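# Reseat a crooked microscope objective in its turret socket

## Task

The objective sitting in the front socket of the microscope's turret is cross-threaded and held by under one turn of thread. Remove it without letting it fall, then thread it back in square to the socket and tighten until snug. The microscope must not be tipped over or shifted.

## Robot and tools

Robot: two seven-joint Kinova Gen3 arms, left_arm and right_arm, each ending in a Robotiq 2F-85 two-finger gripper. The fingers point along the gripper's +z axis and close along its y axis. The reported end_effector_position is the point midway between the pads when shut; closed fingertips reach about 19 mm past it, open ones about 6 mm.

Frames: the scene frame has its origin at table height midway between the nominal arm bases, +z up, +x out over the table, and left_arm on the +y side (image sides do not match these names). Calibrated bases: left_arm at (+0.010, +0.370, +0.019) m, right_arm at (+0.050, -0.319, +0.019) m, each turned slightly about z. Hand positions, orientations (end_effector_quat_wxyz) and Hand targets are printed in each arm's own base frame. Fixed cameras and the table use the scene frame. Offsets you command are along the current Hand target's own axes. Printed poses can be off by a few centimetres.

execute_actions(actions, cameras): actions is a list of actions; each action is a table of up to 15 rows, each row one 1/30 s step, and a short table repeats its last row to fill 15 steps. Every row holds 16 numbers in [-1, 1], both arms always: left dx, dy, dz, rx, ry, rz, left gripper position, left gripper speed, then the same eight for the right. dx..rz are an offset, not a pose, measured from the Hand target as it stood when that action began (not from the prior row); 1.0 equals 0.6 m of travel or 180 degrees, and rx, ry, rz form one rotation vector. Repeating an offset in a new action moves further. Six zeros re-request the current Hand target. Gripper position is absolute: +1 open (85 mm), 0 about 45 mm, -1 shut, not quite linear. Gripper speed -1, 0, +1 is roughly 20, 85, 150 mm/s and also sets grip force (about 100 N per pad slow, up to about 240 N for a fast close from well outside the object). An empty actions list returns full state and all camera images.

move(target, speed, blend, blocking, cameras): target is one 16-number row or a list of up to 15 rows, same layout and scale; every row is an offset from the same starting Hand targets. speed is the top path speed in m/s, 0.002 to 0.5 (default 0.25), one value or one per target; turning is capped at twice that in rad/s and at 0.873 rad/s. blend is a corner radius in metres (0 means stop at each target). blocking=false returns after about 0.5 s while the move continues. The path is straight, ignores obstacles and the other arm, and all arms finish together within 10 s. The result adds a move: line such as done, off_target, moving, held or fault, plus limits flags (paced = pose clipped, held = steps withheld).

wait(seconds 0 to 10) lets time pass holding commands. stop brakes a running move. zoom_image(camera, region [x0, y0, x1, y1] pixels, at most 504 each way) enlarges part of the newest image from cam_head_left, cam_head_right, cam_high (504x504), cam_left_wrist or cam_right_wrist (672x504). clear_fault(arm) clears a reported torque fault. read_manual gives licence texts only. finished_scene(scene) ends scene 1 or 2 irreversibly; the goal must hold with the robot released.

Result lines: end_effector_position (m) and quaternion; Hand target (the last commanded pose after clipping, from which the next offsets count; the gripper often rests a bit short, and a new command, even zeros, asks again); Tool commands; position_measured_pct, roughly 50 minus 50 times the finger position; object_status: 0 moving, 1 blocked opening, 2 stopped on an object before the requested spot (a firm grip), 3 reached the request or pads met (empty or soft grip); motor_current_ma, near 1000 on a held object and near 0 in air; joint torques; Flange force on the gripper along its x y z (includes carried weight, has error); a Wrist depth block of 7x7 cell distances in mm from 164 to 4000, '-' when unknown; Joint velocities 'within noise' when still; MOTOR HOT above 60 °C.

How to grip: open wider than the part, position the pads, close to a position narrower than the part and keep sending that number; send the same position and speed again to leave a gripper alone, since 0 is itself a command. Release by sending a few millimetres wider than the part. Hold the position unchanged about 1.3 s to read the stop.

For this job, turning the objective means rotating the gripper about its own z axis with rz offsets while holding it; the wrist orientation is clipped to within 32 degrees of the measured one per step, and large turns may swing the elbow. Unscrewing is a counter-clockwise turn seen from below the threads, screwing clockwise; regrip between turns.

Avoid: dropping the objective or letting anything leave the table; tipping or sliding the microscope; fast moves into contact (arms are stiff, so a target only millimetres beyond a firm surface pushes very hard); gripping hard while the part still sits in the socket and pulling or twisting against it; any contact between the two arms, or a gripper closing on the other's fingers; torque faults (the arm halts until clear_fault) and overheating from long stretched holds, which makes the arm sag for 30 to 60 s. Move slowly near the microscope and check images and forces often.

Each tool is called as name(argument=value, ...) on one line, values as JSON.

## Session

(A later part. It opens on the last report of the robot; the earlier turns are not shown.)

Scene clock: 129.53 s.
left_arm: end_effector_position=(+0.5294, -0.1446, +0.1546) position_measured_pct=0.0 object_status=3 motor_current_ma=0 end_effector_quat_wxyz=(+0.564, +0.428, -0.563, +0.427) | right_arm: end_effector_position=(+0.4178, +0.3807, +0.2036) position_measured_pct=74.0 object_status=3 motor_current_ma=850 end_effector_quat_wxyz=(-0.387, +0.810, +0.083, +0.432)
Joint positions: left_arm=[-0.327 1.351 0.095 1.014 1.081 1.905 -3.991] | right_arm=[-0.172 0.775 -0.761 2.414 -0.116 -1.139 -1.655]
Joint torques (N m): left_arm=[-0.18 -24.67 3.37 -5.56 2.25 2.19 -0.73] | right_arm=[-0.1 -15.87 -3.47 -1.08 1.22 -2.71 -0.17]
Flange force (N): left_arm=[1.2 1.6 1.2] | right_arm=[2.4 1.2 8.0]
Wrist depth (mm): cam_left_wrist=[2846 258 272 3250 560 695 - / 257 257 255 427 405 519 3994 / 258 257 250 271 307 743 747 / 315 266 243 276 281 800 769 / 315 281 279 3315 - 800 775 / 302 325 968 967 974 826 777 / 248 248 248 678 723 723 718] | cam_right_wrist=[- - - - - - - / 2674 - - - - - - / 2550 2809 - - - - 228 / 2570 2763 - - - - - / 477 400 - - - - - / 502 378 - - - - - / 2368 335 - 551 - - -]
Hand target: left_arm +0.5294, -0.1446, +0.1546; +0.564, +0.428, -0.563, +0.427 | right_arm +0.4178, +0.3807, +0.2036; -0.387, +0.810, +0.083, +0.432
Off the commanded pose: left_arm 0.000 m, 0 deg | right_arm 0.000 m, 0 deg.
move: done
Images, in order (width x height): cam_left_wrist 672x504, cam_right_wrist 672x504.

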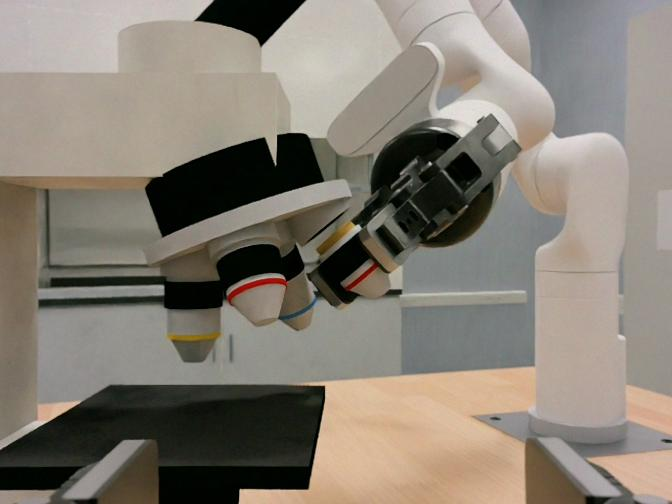

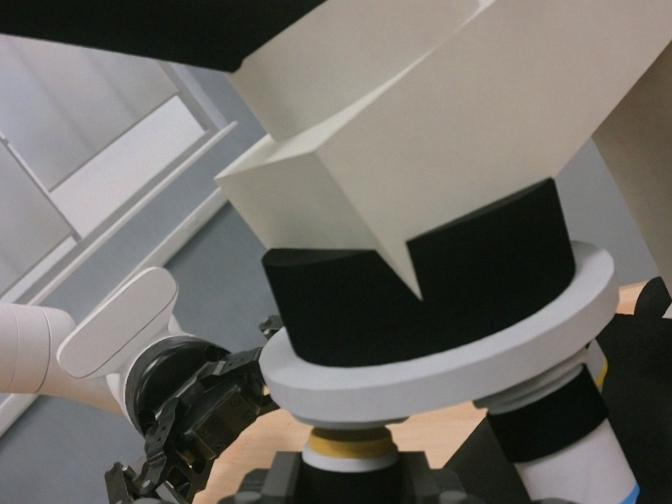

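move(target=[0,0,0,0,0,0,1,1,-0.0013,-0.01743,0.0144,-0.4722,0,0,-0.48,-1], speed=0.15, cameras=["cam_left_wrist","cam_right_wrist"])

zoom_image(camera="cam_left_wrist", region=[292, 200, 372, 280])

zoom_image(camera="cam_right_wrist", region=[280, 380, 430, 500])

Scene clock: 136.53 s.
left_arm: end_effector_position=(+0.5294, -0.1446, +0.1546) position_measured_pct=0.0 object_status=3 motor_current_ma=0 end_effector_quat_wxyz=(+0.564, +0.428, -0.563, +0.427) | right_arm: end_effector_position=(+0.4179, +0.3941, +0.2060) position_measured_pct=74.0 object_status=3 motor_current_ma=850 end_effector_quat_wxyz=(+0.262, +0.859, -0.230, +0.374)
Joint positions: left_arm=[-0.327 1.351 0.095 1.014 1.081 1.905 -3.991] | right_arm=[-1.006 1.033 -0.487 0.977 -2.011 -1.888 -0.397]
Joint torques (N m): left_arm=[-0.13 -24.64 3.38 -5.65 2.22 2.23 -0.73] | right_arm=[-0.12 -24.78 0.06 -3.92 1.67 -1.83 -0.06]
Flange force (N): left_arm=[1.4 2.2 1.6] | right_arm=[2.3 -13.2 -6.1]
Wrist depth (mm): cam_left_wrist=[2895 258 272 3299 - - 196 / 258 256 256 3366 - 206 201 / 258 257 250 269 206 193 - / 315 265 243 265 227 766 2411 / 314 282 278 3250 - 802 773 / 302 325 964 971 962 824 780 / 248 248 247 680 720 716 718] | cam_right_wrist=[1500 237 185 - - - - / 1613 - 184 - - - 3508 / 1736 - - - - - 3299 / 1807 - - - - - 764 / 437 - - - - 609 648 / 388 169 - - - 527 550 / 364 - - - - 480 503]
Hand target: left_arm +0.5294, -0.1446, +0.1546; +0.564, +0.428, -0.563, +0.427 | right_arm +0.4179, +0.3941, +0.2060; +0.262, +0.859, -0.230, +0.374
Off the commanded pose: left_arm 0.000 m, 0 deg | right_arm 0.000 m, 0 deg.
move: done
Images, in order (width x height): cam_left_wrist 672x504, cam_right_wrist 672x504.

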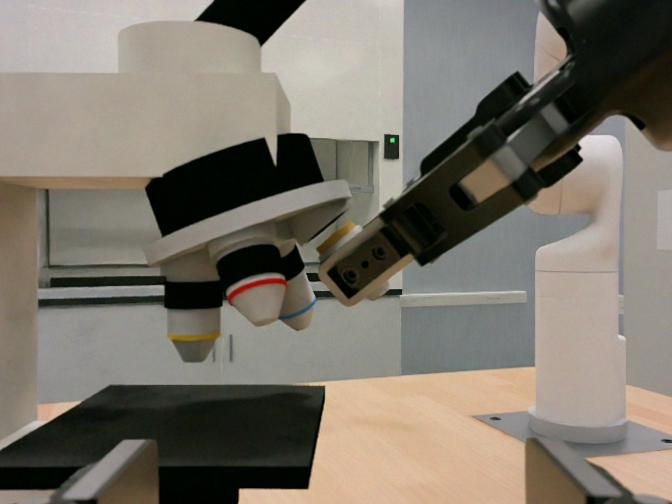

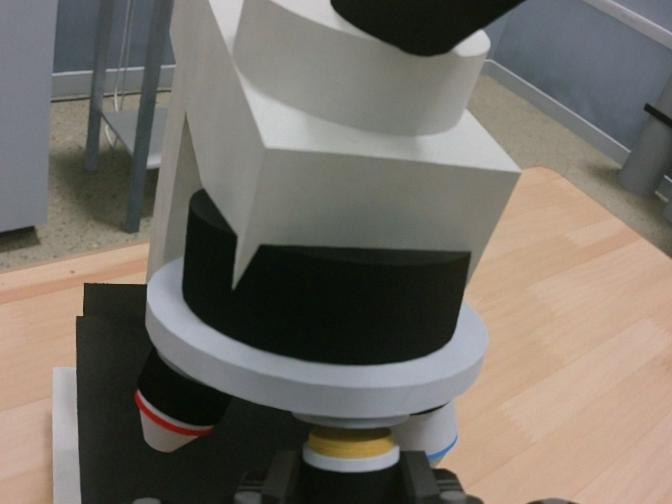

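Scaled by 6.300.

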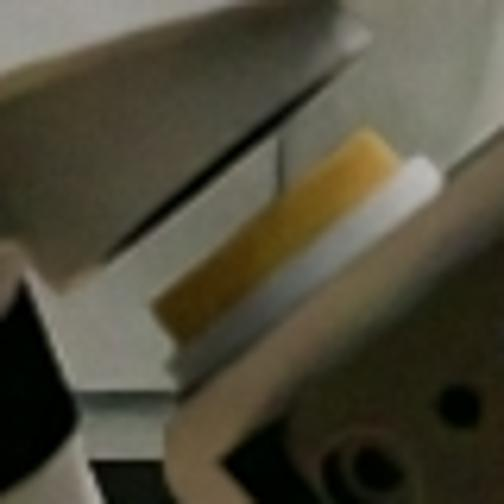

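Scaled by 3.360.

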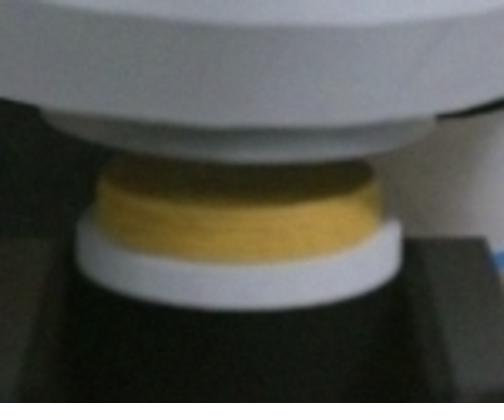

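move(target=[0,0,0,0,0,0,1,1,0.006,0,0,0,0,0,-0.48,-1], speed=0.03, cameras=["cam_left_wrist","cam_right_wrist"])

zoom_image(camera="cam_left_wrist", region=[292, 200, 372, 280])

zoom_image(camera="cam_right_wrist", region=[280, 380, 430, 500])

Scene clock: 137.63 s.
left_arm: end_effector_position=(+0.5294, -0.1446, +0.1546) position_measured_pct=0.0 object_status=3 motor_current_ma=0 end_effector_quat_wxyz=(+0.564, +0.428, -0.563, +0.427) | right_arm: end_effector_position=(+0.4201, +0.3934, +0.2087) position_measured_pct=74.0 object_status=3 motor_current_ma=850 end_effector_quat_wxyz=(+0.262, +0.859, -0.230, +0.374)
Joint positions: left_arm=[-0.327 1.351 0.095 1.014 1.081 1.905 -3.991] | right_arm=[-1.003 1.03 -0.486 0.973 -2.009 -1.889 -0.389]
Joint torques (N m): left_arm=[-0.18 -24.62 3.34 -5.61 2.25 2.18 -0.71] | right_arm=[-0.1 -24.85 -0.01 -4.28 1.7 -1.87 -0.33]
Flange force (N): left_arm=[1.4 2.0 1.5] | right_arm=[2.5 -12.5 -5.5]
Wrist depth (mm): cam_left_wrist=[2870 258 271 3250 - - 196 / 258 257 256 3332 3400 205 201 / 258 257 251 264 208 192 2360 / 314 265 243 264 227 766 2411 / 314 282 279 3418 - 805 777 / 302 325 965 967 964 822 777 / 248 248 247 677 721 718 718] | cam_right_wrist=[1510 239 186 - - - - / 1625 2053 184 - - - 3508 / 1709 - - - - - 3418 / 1817 - - - - - 776 / 446 - - - - 603 651 / 390 - - - - 535 557 / 365 224 - - - 480 506]
Hand target: left_arm +0.5294, -0.1446, +0.1546; +0.564, +0.428, -0.563, +0.427 | right_arm +0.4201, +0.3934, +0.2087; +0.262, +0.859, -0.230, +0.374
Off the commanded pose: left_arm 0.000 m, 0 deg | right_arm 0.000 m, 0 deg.
move: done
Images, in order (width x height): cam_left_wrist 672x504, cam_right_wrist 672x504.

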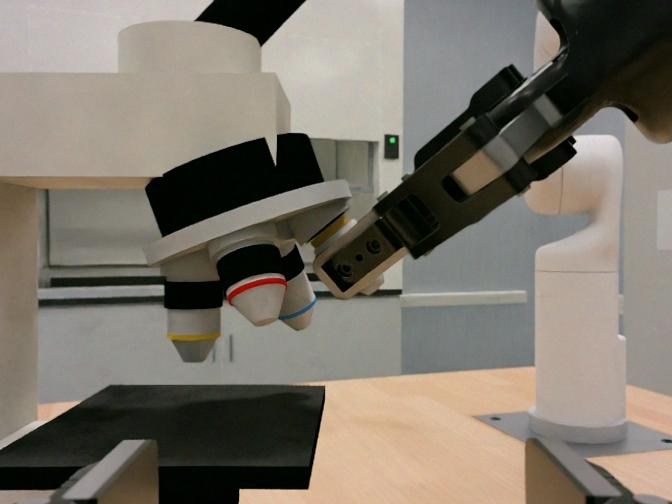

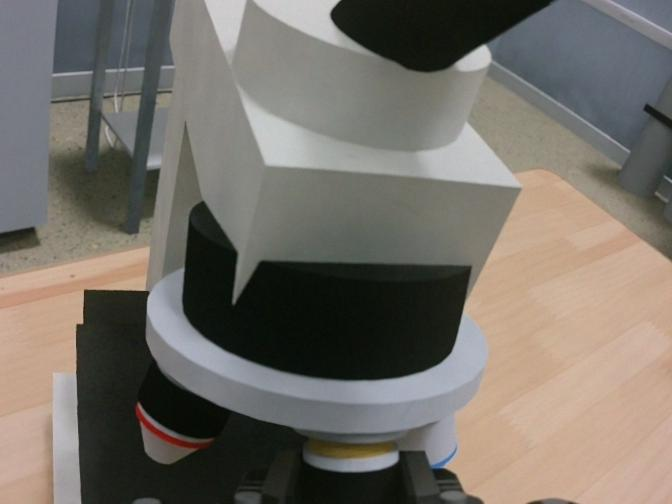

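Scaled by 6.300.

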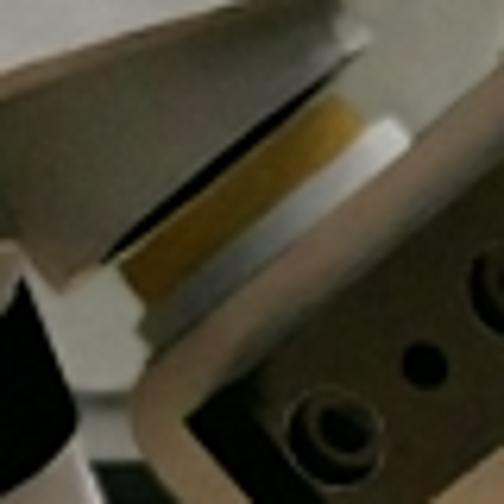

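Scaled by 3.360.

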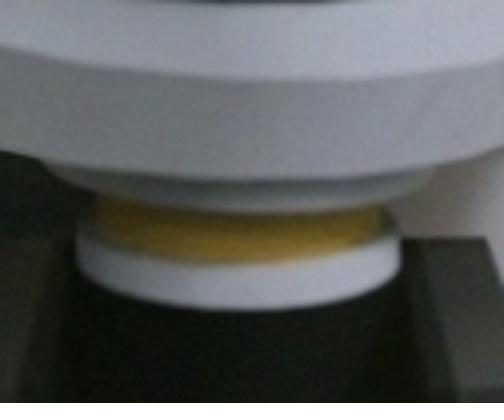

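move(target=[0,0,0,0,0,0,1,1,0.0015,0,0,0,0,0,-0.48,-1], speed=0.01)

move(target=[0,0,0,0,0,0,1,1,0.0007,0,0,0,0,0,-0.48,-1], speed=0.01, cameras=["cam_left_wrist","cam_right_wrist"])

zoom_image(camera="cam_left_wrist", region=[292, 200, 372, 280])

zoom_image(camera="cam_right_wrist", region=[280, 380, 430, 500])

Scene clock: 138.70 s.
left_arm: end_effector_position=(+0.5294, -0.1446, +0.1546) position_measured_pct=0.0 object_status=3 motor_current_ma=0 end_effector_quat_wxyz=(+0.564, +0.428, -0.563, +0.427) | right_arm: end_effector_position=(+0.4207, +0.3932, +0.2094) position_measured_pct=74.0 object_status=3 motor_current_ma=850 end_effector_quat_wxyz=(+0.262, +0.859, -0.230, +0.374)
Joint positions: left_arm=[-0.327 1.351 0.095 1.014 1.081 1.905 -3.991] | right_arm=[-1.002 1.029 -0.486 0.972 -2.009 -1.889 -0.387]
Joint torques (N m): left_arm=[-0.15 -24.66 3.37 -5.57 2.29 2.19 -0.75] | right_arm=[-0.11 -24.84 0.14 -4.15 1.7 -1.92 -0.23]
Flange force (N): left_arm=[1.3 1.7 1.2] | right_arm=[2.4 -12.8 -5.7]
Wrist depth (mm): cam_left_wrist=[2858 259 272 3282 - 204 196 / 258 257 256 3400 3349 205 201 / 258 257 250 264 207 192 2465 / 314 265 243 261 227 765 2385 / 314 281 279 3349 - 806 781 / 302 324 974 961 958 819 774 / 248 247 248 677 721 722 715] | cam_right_wrist=[1490 238 186 - - - - / 1621 2028 184 - - - 3471 / 1745 - - - - - 3332 / 1817 - - - - - 774 / 445 - - - - 601 655 / 390 - - - - 536 557 / 367 - - - - 481 507]
Hand target: left_arm +0.5294, -0.1446, +0.1546; +0.564, +0.428, -0.563, +0.427 | right_arm +0.4207, +0.3932, +0.2094; +0.262, +0.859, -0.230, +0.374
Off the commanded pose: left_arm 0.000 m, 0 deg | right_arm 0.000 m, 0 deg.
move: done

Scene clock: 139.40 s.
left_arm: end_effector_position=(+0.5294, -0.1446, +0.1546) position_measured_pct=0.0 object_status=3 motor_current_ma=0 end_effector_quat_wxyz=(+0.564, +0.428, -0.563, +0.427) | right_arm: end_effector_position=(+0.4209, +0.3931, +0.2097) position_measured_pct=74.0 object_status=3 motor_current_ma=850 end_effector_quat_wxyz=(+0.262, +0.859, -0.230, +0.374)
Joint positions: left_arm=[-0.327 1.351 0.095 1.014 1.081 1.905 -3.991] | right_arm=[-1.002 1.029 -0.486 0.972 -2.009 -1.889 -0.386]
Joint torques (N m): left_arm=[-0.15 -24.61 3.4 -5.62 2.25 2.2 -0.75] | right_arm=[0 -25.19 0.12 -4.18 1.74 -2.14 -0.24]
Flange force (N): left_arm=[1.4 2.0 1.4] | right_arm=[2.0 -13.5 -5.4]
Wrist depth (mm): cam_left_wrist=[2809 258 272 3282 - 204 196 / 258 257 255 3315 3383 204 202 / 258 257 250 266 207 193 2402 / 314 266 243 261 228 765 2420 / 315 282 279 3400 - 804 775 / 302 325 969 967 969 828 777 / 248 247 248 677 718 717 716] | cam_right_wrist=[1490 239 186 - - - - / 1602 2040 184 - - - 3453 / 1713 - - - - - 3282 / 1822 - - - - - 779 / 448 - - - - 605 652 / 391 - - - - 539 558 / 367 - - - - 482 508]
Hand target: left_arm +0.5294, -0.1446, +0.1546; +0.564, +0.428, -0.563, +0.427 | right_arm +0.4209, +0.3931, +0.2097; +0.262, +0.859, -0.230, +0.374
Off the commanded pose: left_arm 0.000 m, 0 deg | right_arm 0.000 m, 0 deg.
move: done
Images, in order (width x height): cam_left_wrist 672x504, cam_right_wrist 672x504.

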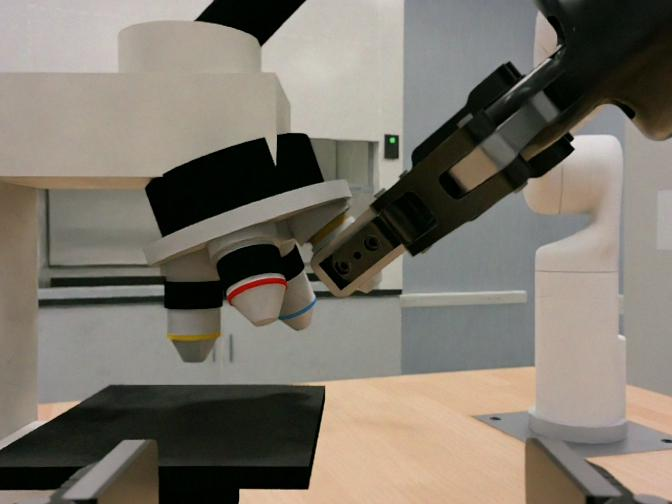

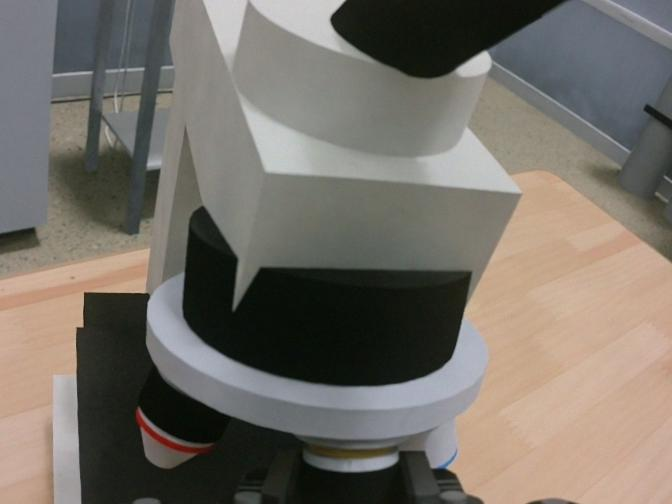

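Scaled by 6.300.

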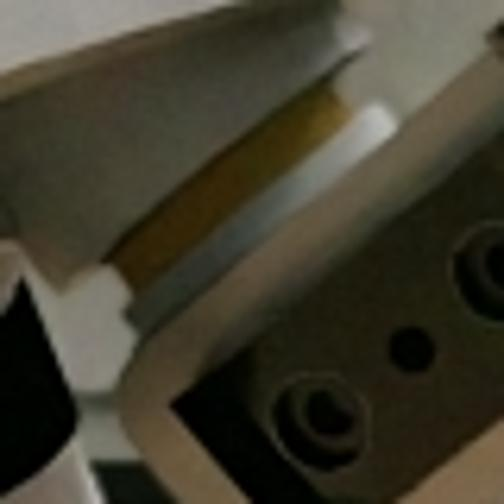

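Scaled by 3.360.

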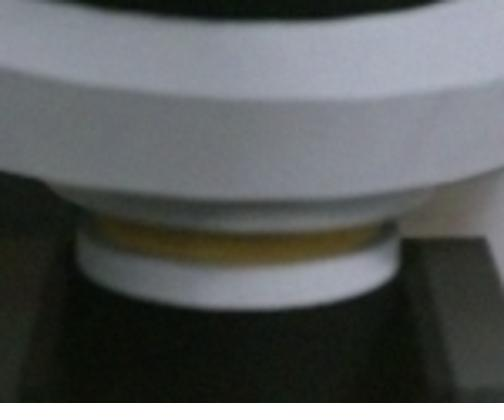

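move(target=[0,0,0,0,0,0,1,1,0.0005,0,0,0,0,0,-0.48,-1], speed=0.01)

move(target=[0,0,0,0,0,0,1,1,0.0005,0,0,0,0,0,-0.48,-1], speed=0.01, cameras=["cam_left_wrist","cam_right_wrist"])

zoom_image(camera="cam_left_wrist", region=[292, 200, 372, 280])

zoom_image(camera="cam_right_wrist", region=[280, 380, 430, 500])

Scene clock: 140.63 s.
left_arm: end_effector_position=(+0.5294, -0.1446, +0.1546) position_measured_pct=0.0 object_status=3 motor_current_ma=0 end_effector_quat_wxyz=(+0.564, +0.428, -0.563, +0.427) | right_arm: end_effector_position=(+0.4211, +0.3931, +0.2100) position_measured_pct=74.0 object_status=3 motor_current_ma=850 end_effector_quat_wxyz=(+0.262, +0.859, -0.230, +0.374)
Joint positions: left_arm=[-0.327 1.351 0.095 1.014 1.081 1.905 -3.991] | right_arm=[-1.002 1.029 -0.486 0.971 -2.008 -1.889 -0.385]
Joint torques (N m): left_arm=[-0.14 -24.62 3.39 -5.62 2.28 2.2 -0.71] | right_arm=[-0.26 -25.17 0.06 -4.3 1.72 -2.06 -0.17]
Flange force (N): left_arm=[1.4 2.1 1.5] | right_arm=[2.0 -12.6 -4.8]
Wrist depth (mm): cam_left_wrist=[2809 258 272 3315 - 204 196 / 258 257 256 3366 3383 204 201 / 258 257 251 266 207 194 2411 / 314 265 243 264 228 768 2343 / 314 282 279 3332 - 800 776 / 301 325 972 968 968 821 775 / 248 248 248 679 719 720 718] | cam_right_wrist=[1493 238 186 - - - - / 1637 2059 184 - - - 3490 / 1731 - - - - - 3383 / 1822 - - - - - 776 / 446 - - - - 604 653 / 390 - - - - 536 558 / 368 - - - - 481 507]
Hand target: left_arm +0.5294, -0.1446, +0.1546; +0.564, +0.428, -0.563, +0.427 | right_arm +0.4211, +0.3931, +0.2100; +0.262, +0.859, -0.230, +0.374
Off the commanded pose: left_arm 0.000 m, 0 deg | right_arm 0.000 m, 0 deg.
move: done

Scene clock: 141.33 s.
left_arm: end_effector_position=(+0.5294, -0.1446, +0.1546) position_measured_pct=0.0 object_status=3 motor_current_ma=0 end_effector_quat_wxyz=(+0.564, +0.428, -0.563, +0.427) | right_arm: end_effector_position=(+0.4213, +0.3930, +0.2102) position_measured_pct=74.0 object_status=3 motor_current_ma=850 end_effector_quat_wxyz=(+0.262, +0.859, -0.230, +0.374)
Joint positions: left_arm=[-0.327 1.351 0.095 1.014 1.081 1.905 -3.991] | right_arm=[-1.002 1.029 -0.486 0.971 -2.008 -1.889 -0.385]
Joint torques (N m): left_arm=[-0.17 -24.67 3.38 -5.62 2.24 2.17 -0.71] | right_arm=[0.65 -26.42 0.9 -4.45 2.34 -2.66 -0.18]
Flange force (N): left_arm=[1.3 2.0 1.4] | right_arm=[-0.5 -14.0 -5.0]
Wrist depth (mm): cam_left_wrist=[2846 258 272 3282 - 204 196 / 258 257 255 3400 3366 204 201 / 258 257 251 266 207 194 2438 / 314 265 243 264 228 766 2411 / 315 282 278 3332 - 802 779 / 301 325 971 969 968 826 776 / 248 248 248 677 719 719 718] | cam_right_wrist=[1503 239 186 - - - - / 1629 2021 185 - - - 3471 / 1722 - - - - - 3250 / 1797 - - - - - 778 / 449 - - - - 607 656 / 392 - - - - 538 560 / 367 - - - - 482 508]
Hand target: left_arm +0.5294, -0.1446, +0.1546; +0.564, +0.428, -0.563, +0.427 | right_arm +0.4213, +0.3930, +0.2102; +0.262, +0.859, -0.230, +0.374
Off the commanded pose: left_arm 0.000 m, 0 deg | right_arm 0.000 m, 0 deg.
move: done
Images, in order (width x height): cam_left_wrist 672x504, cam_right_wrist 672x504.

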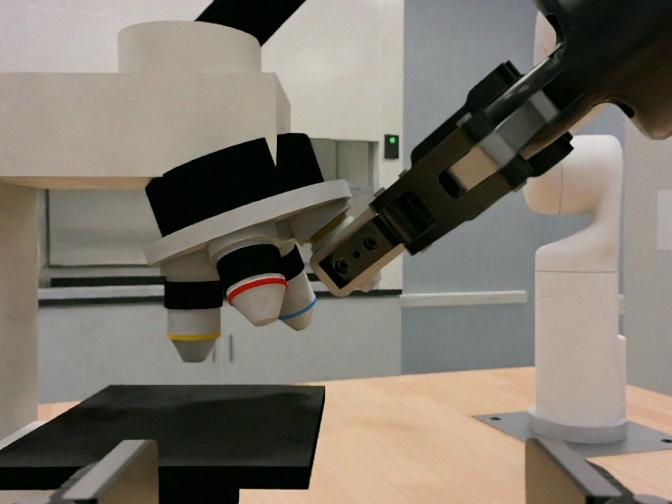

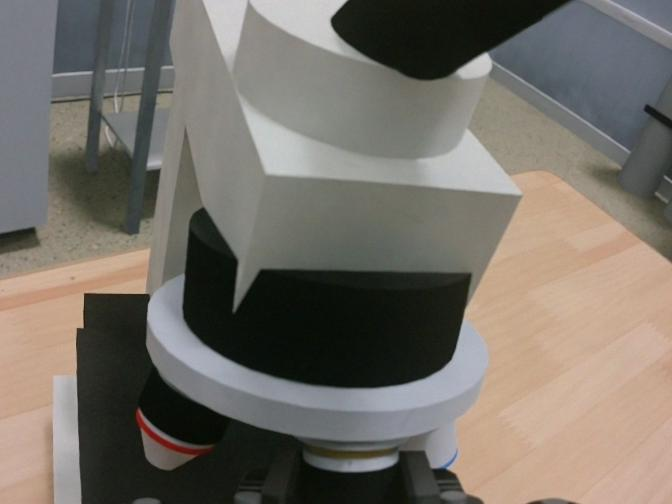

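Scaled by 6.300.

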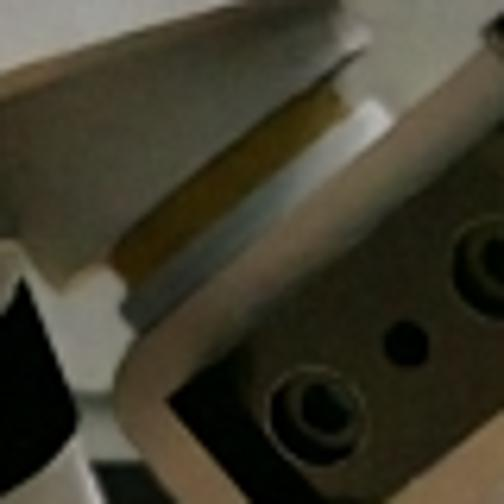

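Scaled by 3.360.

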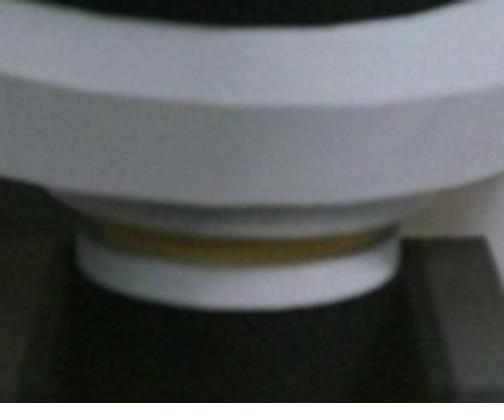

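move(target=[[0,0,0,0,0,0,1,1,0,0.00362,0.00068,0.07872,0,0,-0.48,-1],[0,0,0,0,0,0,1,1,0,0.00702,0.00223,0.15741,0,0,-0.48,-1]], speed=0.05, blend=[0.002,0], cameras=["cam_left_wrist","cam_right_wrist"])

zoom_image(camera="cam_left_wrist", region=[292, 200, 372, 280])

zoom_image(camera="cam_right_wrist", region=[280, 380, 430, 500])

Scene clock: 147.00 s.
left_arm: end_effector_position=(+0.5294, -0.1446, +0.1546) position_measured_pct=0.0 object_status=3 motor_current_ma=0 end_effector_quat_wxyz=(+0.564, +0.428, -0.563, +0.427) | right_arm: end_effector_position=(+0.4195, +0.3890, +0.2106) position_measured_pct=74.0 object_status=3 motor_current_ma=850 end_effector_quat_wxyz=(+0.044, +0.897, -0.132, +0.419)
Joint positions: left_arm=[-0.327 1.351 0.095 1.014 1.081 1.905 -3.991] | right_arm=[-0.843 0.715 -0.607 1.645 -1.821 -1.373 -0.714]
Joint torques (N m): left_arm=[-0.13 -24.61 3.36 -5.59 2.25 2.2 -0.71] | right_arm=[0.33 -21.46 -0.78 -4.06 1.72 -2.19 -0.08]
Flange force (N): left_arm=[1.4 1.9 1.4] | right_arm=[0.0 -11.2 1.9]
Wrist depth (mm): cam_left_wrist=[2846 258 272 3400 - 267 254 / 258 256 256 3349 3471 229 264 / 258 257 251 267 252 239 759 / 315 265 243 267 267 806 2411 / 314 282 279 3332 - 805 778 / 301 325 960 971 971 820 776 / 248 248 248 679 725 717 715] | cam_right_wrist=[1460 - - - - - 2934 / 1531 1598 - - - - 2600 / 1637 - - - - - 2232 / 1754 - - - - - 554 / 526 520 - - - - 492 / 464 460 - - - - 436 / 428 426 - - - - 405]
Hand target: left_arm +0.5294, -0.1446, +0.1546; +0.564, +0.428, -0.563, +0.427 | right_arm +0.4195, +0.3890, +0.2106; +0.044, +0.897, -0.132, +0.419
Off the commanded pose: left_arm 0.000 m, 0 deg | right_arm 0.000 m, 0 deg.
move: done
Images, in order (width x height): cam_left_wrist 672x504, cam_right_wrist 672x504.

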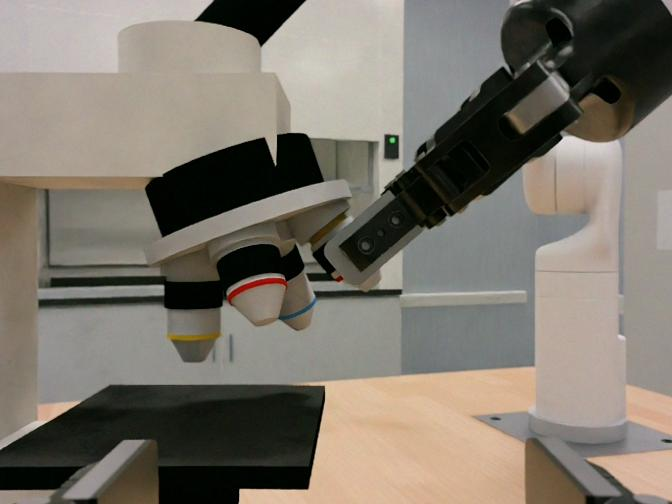

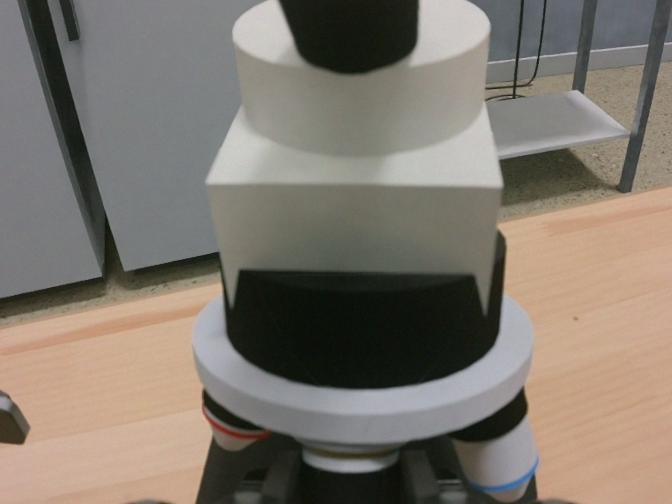

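Scaled by 6.300.

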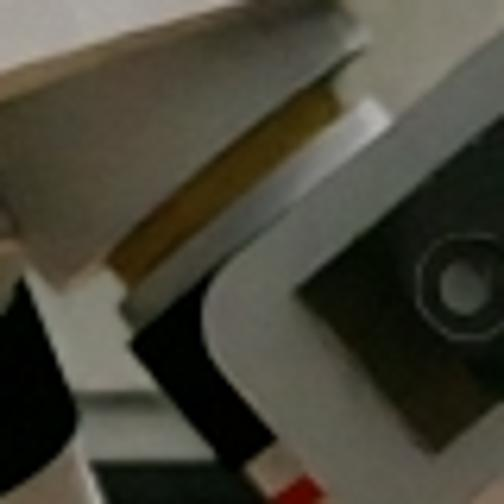

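Scaled by 3.360.

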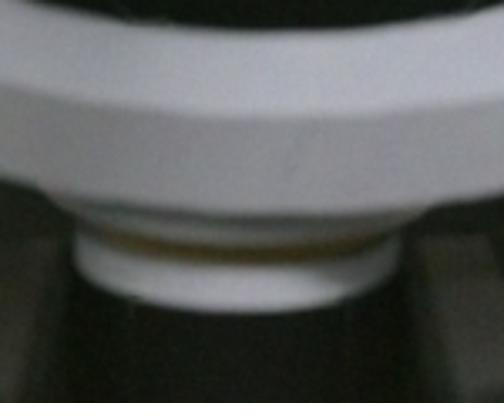

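move(target=[[0,0,0,0,0,0,1,1,0.0005,0.0039,0.0008,0.07872,0,0,-0.48,-1],[0,0,0,0,0,0,1,1,0.001,0.00758,0.00252,0.15741,0,0,-0.48,-1]], speed=0.05, blend=[0.002,0], cameras=["cam_left_wrist","cam_right_wrist"])

zoom_image(camera="cam_left_wrist", region=[292, 200, 372, 280])

zoom_image(camera="cam_right_wrist", region=[280, 380, 430, 500])

Scene clock: 152.77 s.
left_arm: end_effector_position=(+0.5294, -0.1446, +0.1546) position_measured_pct=0.0 object_status=3 motor_current_ma=0 end_effector_quat_wxyz=(+0.564, +0.428, -0.563, +0.427) | right_arm: end_effector_position=(+0.4197, +0.3842, +0.2099) position_measured_pct=74.0 object_status=3 motor_current_ma=850 end_effector_quat_wxyz=(-0.177, +0.881, -0.025, +0.439)
Joint positions: left_arm=[-0.327 1.351 0.095 1.014 1.081 1.905 -3.991] | right_arm=[-0.615 0.554 -0.657 2.153 -1.18 -0.975 -1.235]
Joint torques (N m): left_arm=[-0.19 -24.63 3.43 -5.6 2.25 2.19 -0.73] | right_arm=[1.13 -18.61 -0.51 -3.65 1.26 -3.31 -0.1]
Flange force (N): left_arm=[1.3 1.9 1.4] | right_arm=[-1.2 -8.2 8.8]
Wrist depth (mm): cam_left_wrist=[2846 258 273 3383 369 337 362 / 258 256 256 3349 343 272 - / 258 257 251 271 275 330 766 / 314 265 243 274 284 - 748 / 314 282 279 3299 - 803 773 / 302 325 974 965 967 820 776 / 247 247 248 678 720 718 717] | cam_right_wrist=[- - - - - 175 229 / 2858 - - - - 198 1617 / 3084 3028 - - - - 273 / 3250 - - - - - 464 / 2740 2438 - - - - 285 / 304 300 - - - - 227 / 292 522 - - - - -]
Hand target: left_arm +0.5294, -0.1446, +0.1546; +0.564, +0.428, -0.563, +0.427 | right_arm +0.4197, +0.3842, +0.2099; -0.177, +0.881, -0.025, +0.439
Off the commanded pose: left_arm 0.000 m, 0 deg | right_arm 0.000 m, 0 deg.
move: done
Images, in order (width x height): cam_left_wrist 672x504, cam_right_wrist 672x504.

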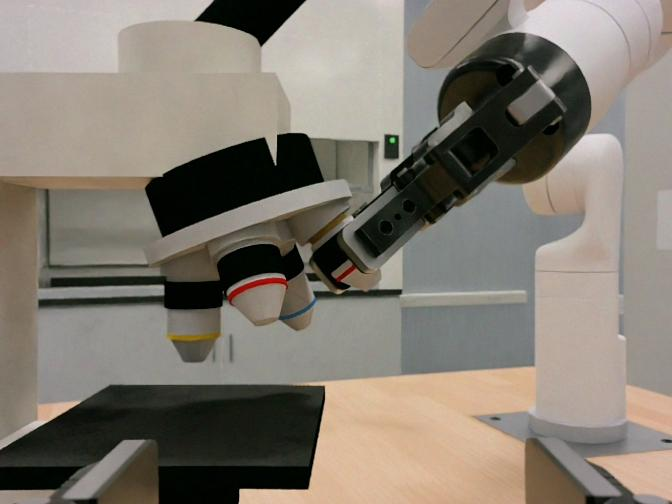

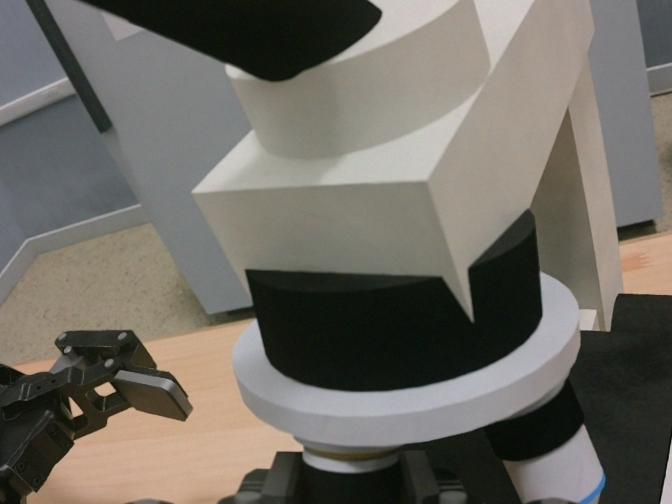

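Scaled by 6.300.

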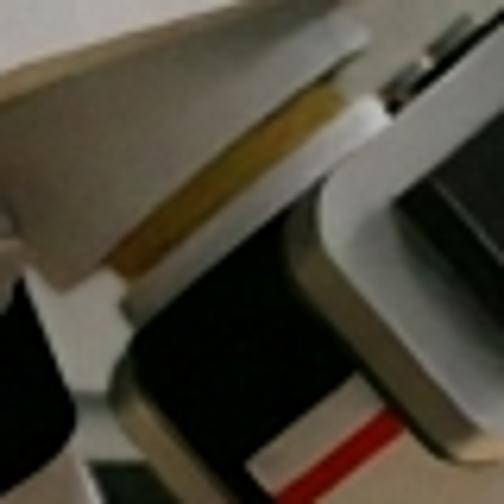

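Scaled by 3.360.

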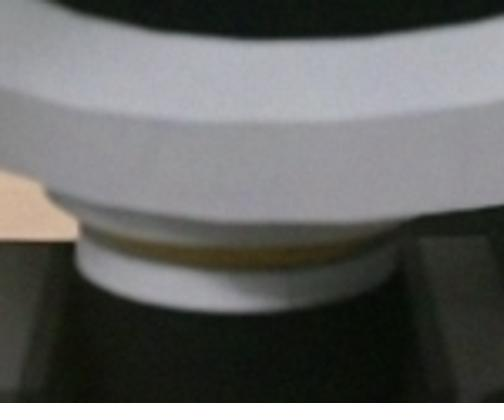

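move(target=[[0,0,0,0,0,0,1,1,0.0003,0.00443,0.0003,0.07872,0,0,-0.48,-1],[0,0,0,0,0,0,1,1,0.0006,0.00865,0.0016,0.15741,0,0,-0.48,-1]], speed=0.05, blend=[0.002,0], cameras=["cam_left_wrist","cam_right_wrist"])

zoom_image(camera="cam_left_wrist", region=[292, 200, 372, 280])

zoom_image(camera="cam_right_wrist", region=[280, 380, 430, 500])

Scene clock: 158.53 s.
left_arm: end_effector_position=(+0.5294, -0.1446, +0.1546) position_measured_pct=0.0 object_status=3 motor_current_ma=0 end_effector_quat_wxyz=(+0.564, +0.428, -0.563, +0.427) | right_arm: end_effector_position=(+0.4213, +0.3795, +0.2079) position_measured_pct=74.0 object_status=3 motor_current_ma=850 end_effector_quat_wxyz=(-0.387, +0.810, +0.083, +0.432)
Joint positions: left_arm=[-0.327 1.351 0.095 1.014 1.081 1.905 -3.991] | right_arm=[-0.163 0.756 -0.756 2.406 -0.108 -1.112 -1.666]
Joint torques (N m): left_arm=[-0.18 -24.62 3.34 -5.62 2.23 2.2 -0.73] | right_arm=[1.17 -17 -3.25 -0.92 0.99 -3.57 -0.48]
Flange force (N): left_arm=[1.4 1.9 1.5] | right_arm=[0.7 0.5 13.2]
Wrist depth (mm): cam_left_wrist=[2833 258 273 3282 558 694 3970 / 258 257 256 425 405 519 - / 258 257 250 272 300 767 749 / 315 266 244 275 302 802 764 / 315 280 278 3400 - 801 774 / 302 325 965 971 965 824 777 / 248 248 247 679 723 720 716] | cam_right_wrist=[- - - - - - - / - - - - - - - / 2631 2809 - - - - 225 / 2531 2763 - - - - - / 496 406 - - - - - / 480 379 - - - - - / 2411 344 - - - - -]
Hand target: left_arm +0.5294, -0.1446, +0.1546; +0.564, +0.428, -0.563, +0.427 | right_arm +0.4213, +0.3795, +0.2079; -0.387, +0.810, +0.083, +0.432
Off the commanded pose: left_arm 0.000 m, 0 deg | right_arm 0.000 m, 0 deg.
move: done
Images, in order (width x height): cam_left_wrist 672x504, cam_right_wrist 672x504.

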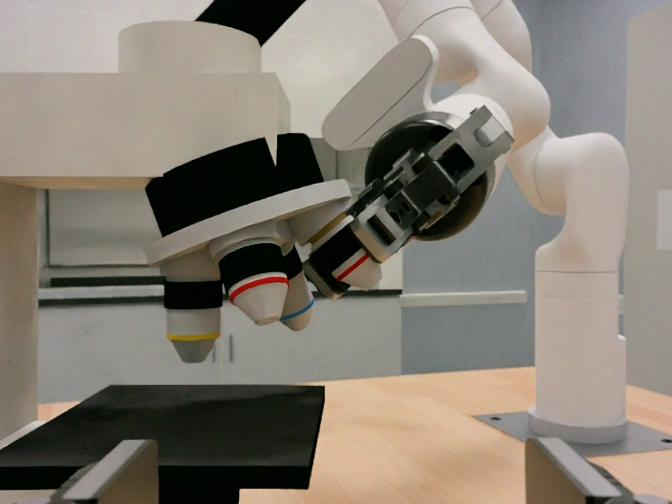

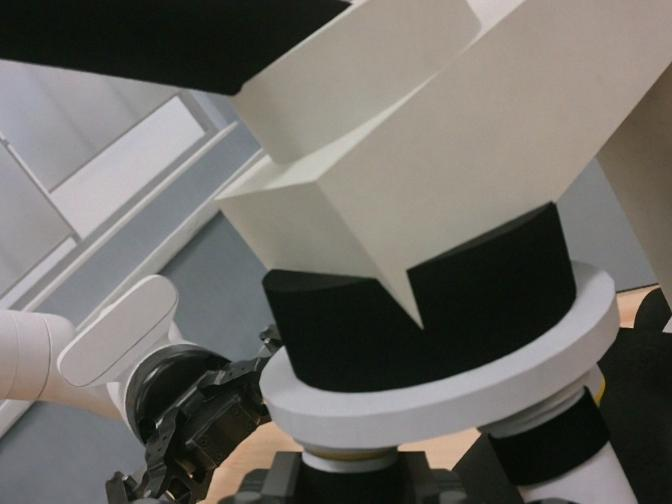

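Scaled by 6.300.

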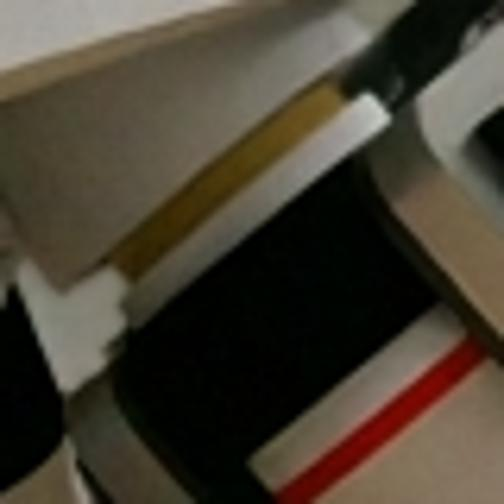

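Scaled by 3.360.

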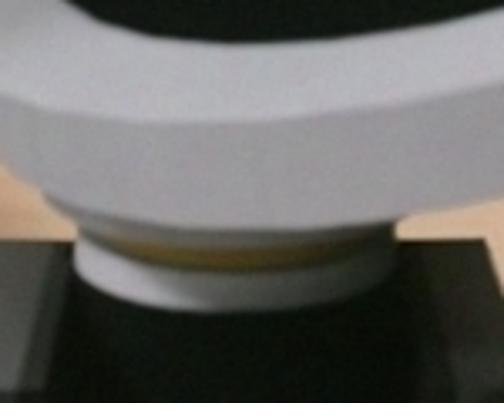

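move(target=[0,0,0,0,0,0,1,1,-0.0005,0,0.0006,0,0,0,-0.48,-1], speed=0.01)

move(target=[0,0,0,0,0,0,1,1,-0.0006,0,0,0,0,0,-0.48,-1], speed=0.01, cameras=["cam_left_wrist"])

zoom_image(camera="cam_left_wrist", region=[292, 200, 372, 280])

Scene clock: 159.57 s.
left_arm: end_effector_position=(+0.5294, -0.1446, +0.1546) position_measured_pct=0.0 object_status=3 motor_current_ma=0 end_effector_quat_wxyz=(+0.564, +0.428, -0.563, +0.427) | right_arm: end_effector_position=(+0.4213, +0.3798, +0.2076) position_measured_pct=74.0 object_status=3 motor_current_ma=850 end_effector_quat_wxyz=(-0.387, +0.810, +0.083, +0.432)
Joint positions: left_arm=[-0.327 1.351 0.095 1.014 1.081 1.905 -3.991] | right_arm=[-0.164 0.758 -0.756 2.406 -0.108 -1.113 -1.666]
Joint torques (N m): left_arm=[-0.15 -24.64 3.41 -5.6 2.25 2.2 -0.71] | right_arm=[-0.06 -15.31 -3.49 -1.13 1.14 -2.59 -0.45]
Flange force (N): left_arm=[1.3 1.9 1.4] | right_arm=[3.1 0.4 7.7]
Wrist depth (mm): cam_left_wrist=[2883 258 272 3315 557 697 - / 257 256 255 424 404 519 - / 258 257 250 271 298 765 747 / 315 265 243 275 303 800 769 / 314 280 278 3366 - 802 777 / 302 325 969 962 964 818 776 / 248 248 247 679 721 718 720] | cam_right_wrist=[- - - - - - - / - - - - - - - / 2621 2833 - - - - 225 / 2531 2774 - - - - - / 497 405 - - - - - / 480 381 - - - - - / 2411 342 - - - - -]
Hand target: left_arm +0.5294, -0.1446, +0.1546; +0.564, +0.428, -0.563, +0.427 | right_arm +0.4213, +0.3799, +0.2076; -0.387, +0.810, +0.083, +0.432
Off the commanded pose: left_arm 0.000 m, 0 deg | right_arm 0.000 m, 0 deg.
move: done

Scene clock: 160.27 s.
left_arm: end_effector_position=(+0.5294, -0.1446, +0.1546) position_measured_pct=0.0 object_status=3 motor_current_ma=0 end_effector_quat_wxyz=(+0.564, +0.428, -0.563, +0.427) | right_arm: end_effector_position=(+0.4211, +0.3799, +0.2073) position_measured_pct=74.0 object_status=3 motor_current_ma=850 end_effector_quat_wxyz=(-0.387, +0.810, +0.083, +0.432)
Joint positions: left_arm=[-0.327 1.351 0.095 1.014 1.081 1.905 -3.991] | right_arm=[-0.165 0.759 -0.756 2.406 -0.109 -1.115 -1.665]
Joint torques (N m): left_arm=[-0.17 -24.65 3.4 -5.6 2.27 2.2 -0.72] | right_arm=[-0.81 -14.08 -3.5 -0.06 1.16 -1.74 -0.42]
Flange force (N): left_arm=[1.3 1.9 1.4] | right_arm=[5.9 -0.1 7.1]
Wrist depth (mm): cam_left_wrist=[2870 258 273 3315 558 696 - / 257 257 256 423 405 519 - / 258 257 250 272 299 765 745 / 315 265 243 275 303 799 767 / 314 280 278 3349 - 799 778 / 302 325 965 965 965 822 777 / 248 248 248 681 722 716 720] | cam_right_wrist=[- - - - - - - / - - - - - - - / 2631 2846 - - - - 225 / 2610 2751 - - - - - / 497 405 - - - - - / 479 380 - - - - - / 2376 342 - - - - -]
Hand target: left_arm +0.5294, -0.1446, +0.1546; +0.564, +0.428, -0.563, +0.427 | right_arm +0.4211, +0.3799, +0.2073; -0.387, +0.810, +0.083, +0.432
Off the commanded pose: left_arm 0.000 m, 0 deg | right_arm 0.000 m, 0 deg.
move: done
Images, in order (width x height): cam_left_wrist 672x504.

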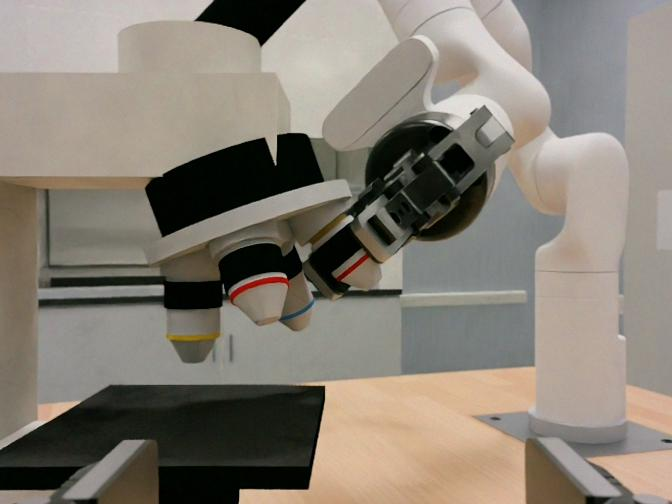

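Scaled by 6.300.

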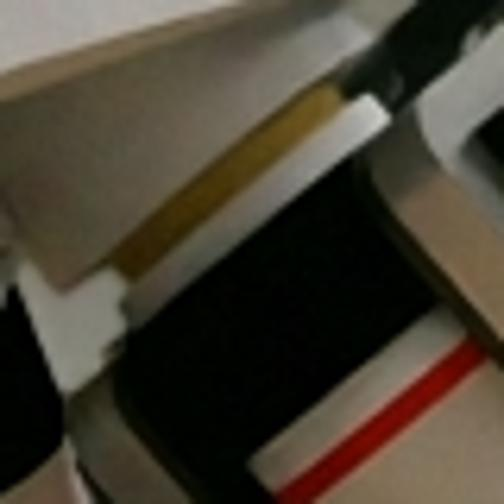

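move(target=[0,0,0,0,0,0,1,1,0.0006,0,0,0,0,0,-0.48,-1], speed=0.01)

move(target=[0,0,0,0,0,0,1,1,0,0,0,0,0,0,-0.42,-1], speed=0.01, cameras=["cam_left_wrist","cam_right_wrist"])

zoom_image(camera="cam_left_wrist", region=[292, 200, 372, 280])

zoom_image(camera="cam_right_wrist", region=[280, 380, 430, 500])

Scene clock: 161.37 s.
left_arm: end_effector_position=(+0.5294, -0.1446, +0.1546) position_measured_pct=0.0 object_status=3 motor_current_ma=0 end_effector_quat_wxyz=(+0.564, +0.428, -0.563, +0.427) | right_arm: end_effector_position=(+0.4213, +0.3798, +0.2075) position_measured_pct=74.0 object_status=3 motor_current_ma=850 end_effector_quat_wxyz=(-0.387, +0.810, +0.083, +0.432)
Joint positions: left_arm=[-0.327 1.351 0.095 1.014 1.081 1.905 -3.991] | right_arm=[-0.164 0.758 -0.756 2.406 -0.108 -1.113 -1.666]
Joint torques (N m): left_arm=[-0.18 -24.69 3.42 -5.62 2.27 2.19 -0.72] | right_arm=[0.67 -15.09 -2.69 -1.14 0.77 -2.62 -0.5]
Flange force (N): left_arm=[1.2 1.9 1.4] | right_arm=[2.8 -1.1 7.6]
Wrist depth (mm): cam_left_wrist=[2858 259 272 3315 557 694 - / 258 257 256 424 404 520 - / 258 257 250 272 299 760 747 / 314 265 243 275 303 806 764 / 315 280 278 3435 - 801 778 / 302 325 964 971 965 821 776 / 248 247 247 678 723 718 718] | cam_right_wrist=[- - - - - - - / - - - - - - - / 2600 2921 - - - - 225 / 2580 2740 - - - - - / 498 405 - - - - - / 481 379 - - - - - / 2411 343 - - - - -]
Hand target: left_arm +0.5294, -0.1446, +0.1546; +0.564, +0.428, -0.563, +0.427 | right_arm +0.4213, +0.3798, +0.2076; -0.387, +0.810, +0.083, +0.432
Off the commanded pose: left_arm 0.000 m, 0 deg | right_arm 0.000 m, 0 deg.
move: done

Scene clock: 161.87 s.
left_arm: end_effector_position=(+0.5294, -0.1446, +0.1546) position_measured_pct=0.0 object_status=3 motor_current_ma=0 end_effector_quat_wxyz=(+0.564, +0.428, -0.563, +0.427) | right_arm: end_effector_position=(+0.4214, +0.3798, +0.2076) position_measured_pct=71.0 object_status=3 motor_current_ma=0 end_effector_quat_wxyz=(-0.387, +0.810, +0.083, +0.432)
Joint positions: left_arm=[-0.327 1.351 0.095 1.014 1.081 1.905 -3.991] | right_arm=[-0.164 0.758 -0.756 2.406 -0.108 -1.113 -1.666]
Joint torques (N m): left_arm=[-0.2 -24.64 3.38 -5.58 2.25 2.22 -0.7] | right_arm=[-0.18 -15.42 -3.3 -1.01 1.2 -2.56 -0.15]
Flange force (N): left_arm=[1.3 1.8 1.5] | right_arm=[3.5 0.5 7.8]
Wrist depth (mm): cam_left_wrist=[2883 258 272 3366 556 696 3970 / 257 256 256 424 404 520 - / 258 257 250 272 299 767 748 / 315 265 243 275 301 799 761 / 315 280 278 3400 - 803 774 / 302 325 971 968 962 826 779 / 248 248 248 679 718 714 718] | cam_right_wrist=[- - - - - - - / - - - - - - - / 2642 2786 - - - - 225 / 2540 2774 - - - - 240 / 497 405 - - - - - / 480 381 - - - - - / 2360 342 - - - - -]
Hand target: left_arm +0.5294, -0.1446, +0.1546; +0.564, +0.428, -0.563, +0.427 | right_arm +0.4213, +0.3798, +0.2076; -0.387, +0.810, +0.083, +0.432
Off the commanded pose: left_arm 0.000 m, 0 deg | right_arm 0.000 m, 0 deg.
move: done
Images, in order (width x height): cam_left_wrist 672x504, cam_right_wrist 672x504.

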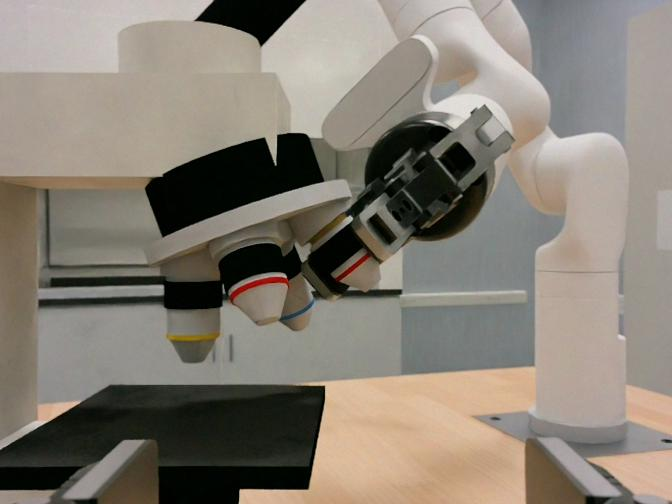

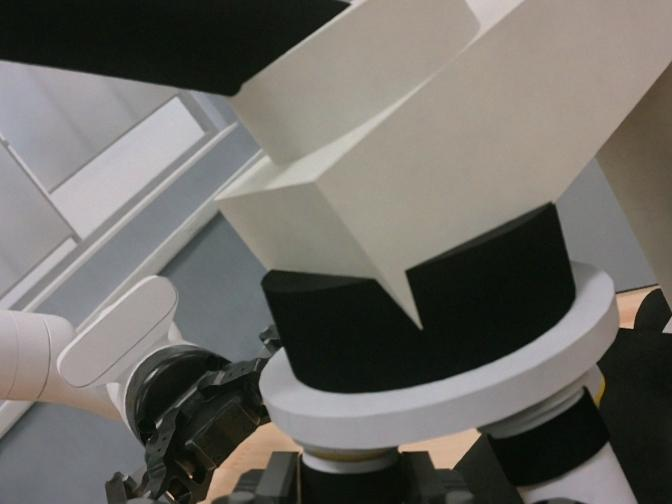

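Scaled by 6.300.

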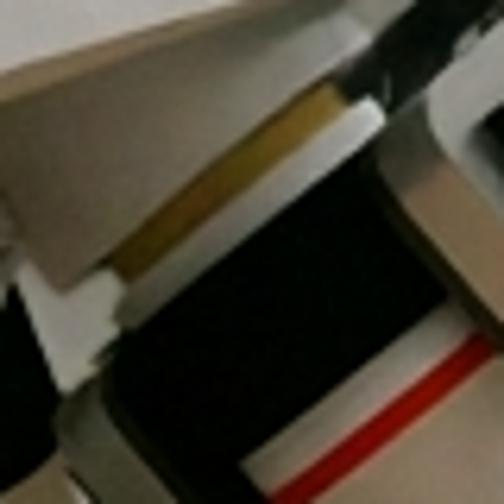

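Scaled by 3.360.

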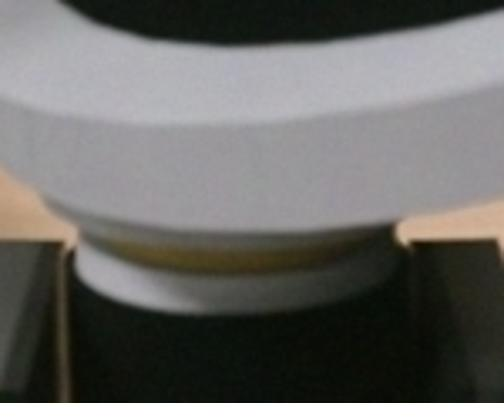

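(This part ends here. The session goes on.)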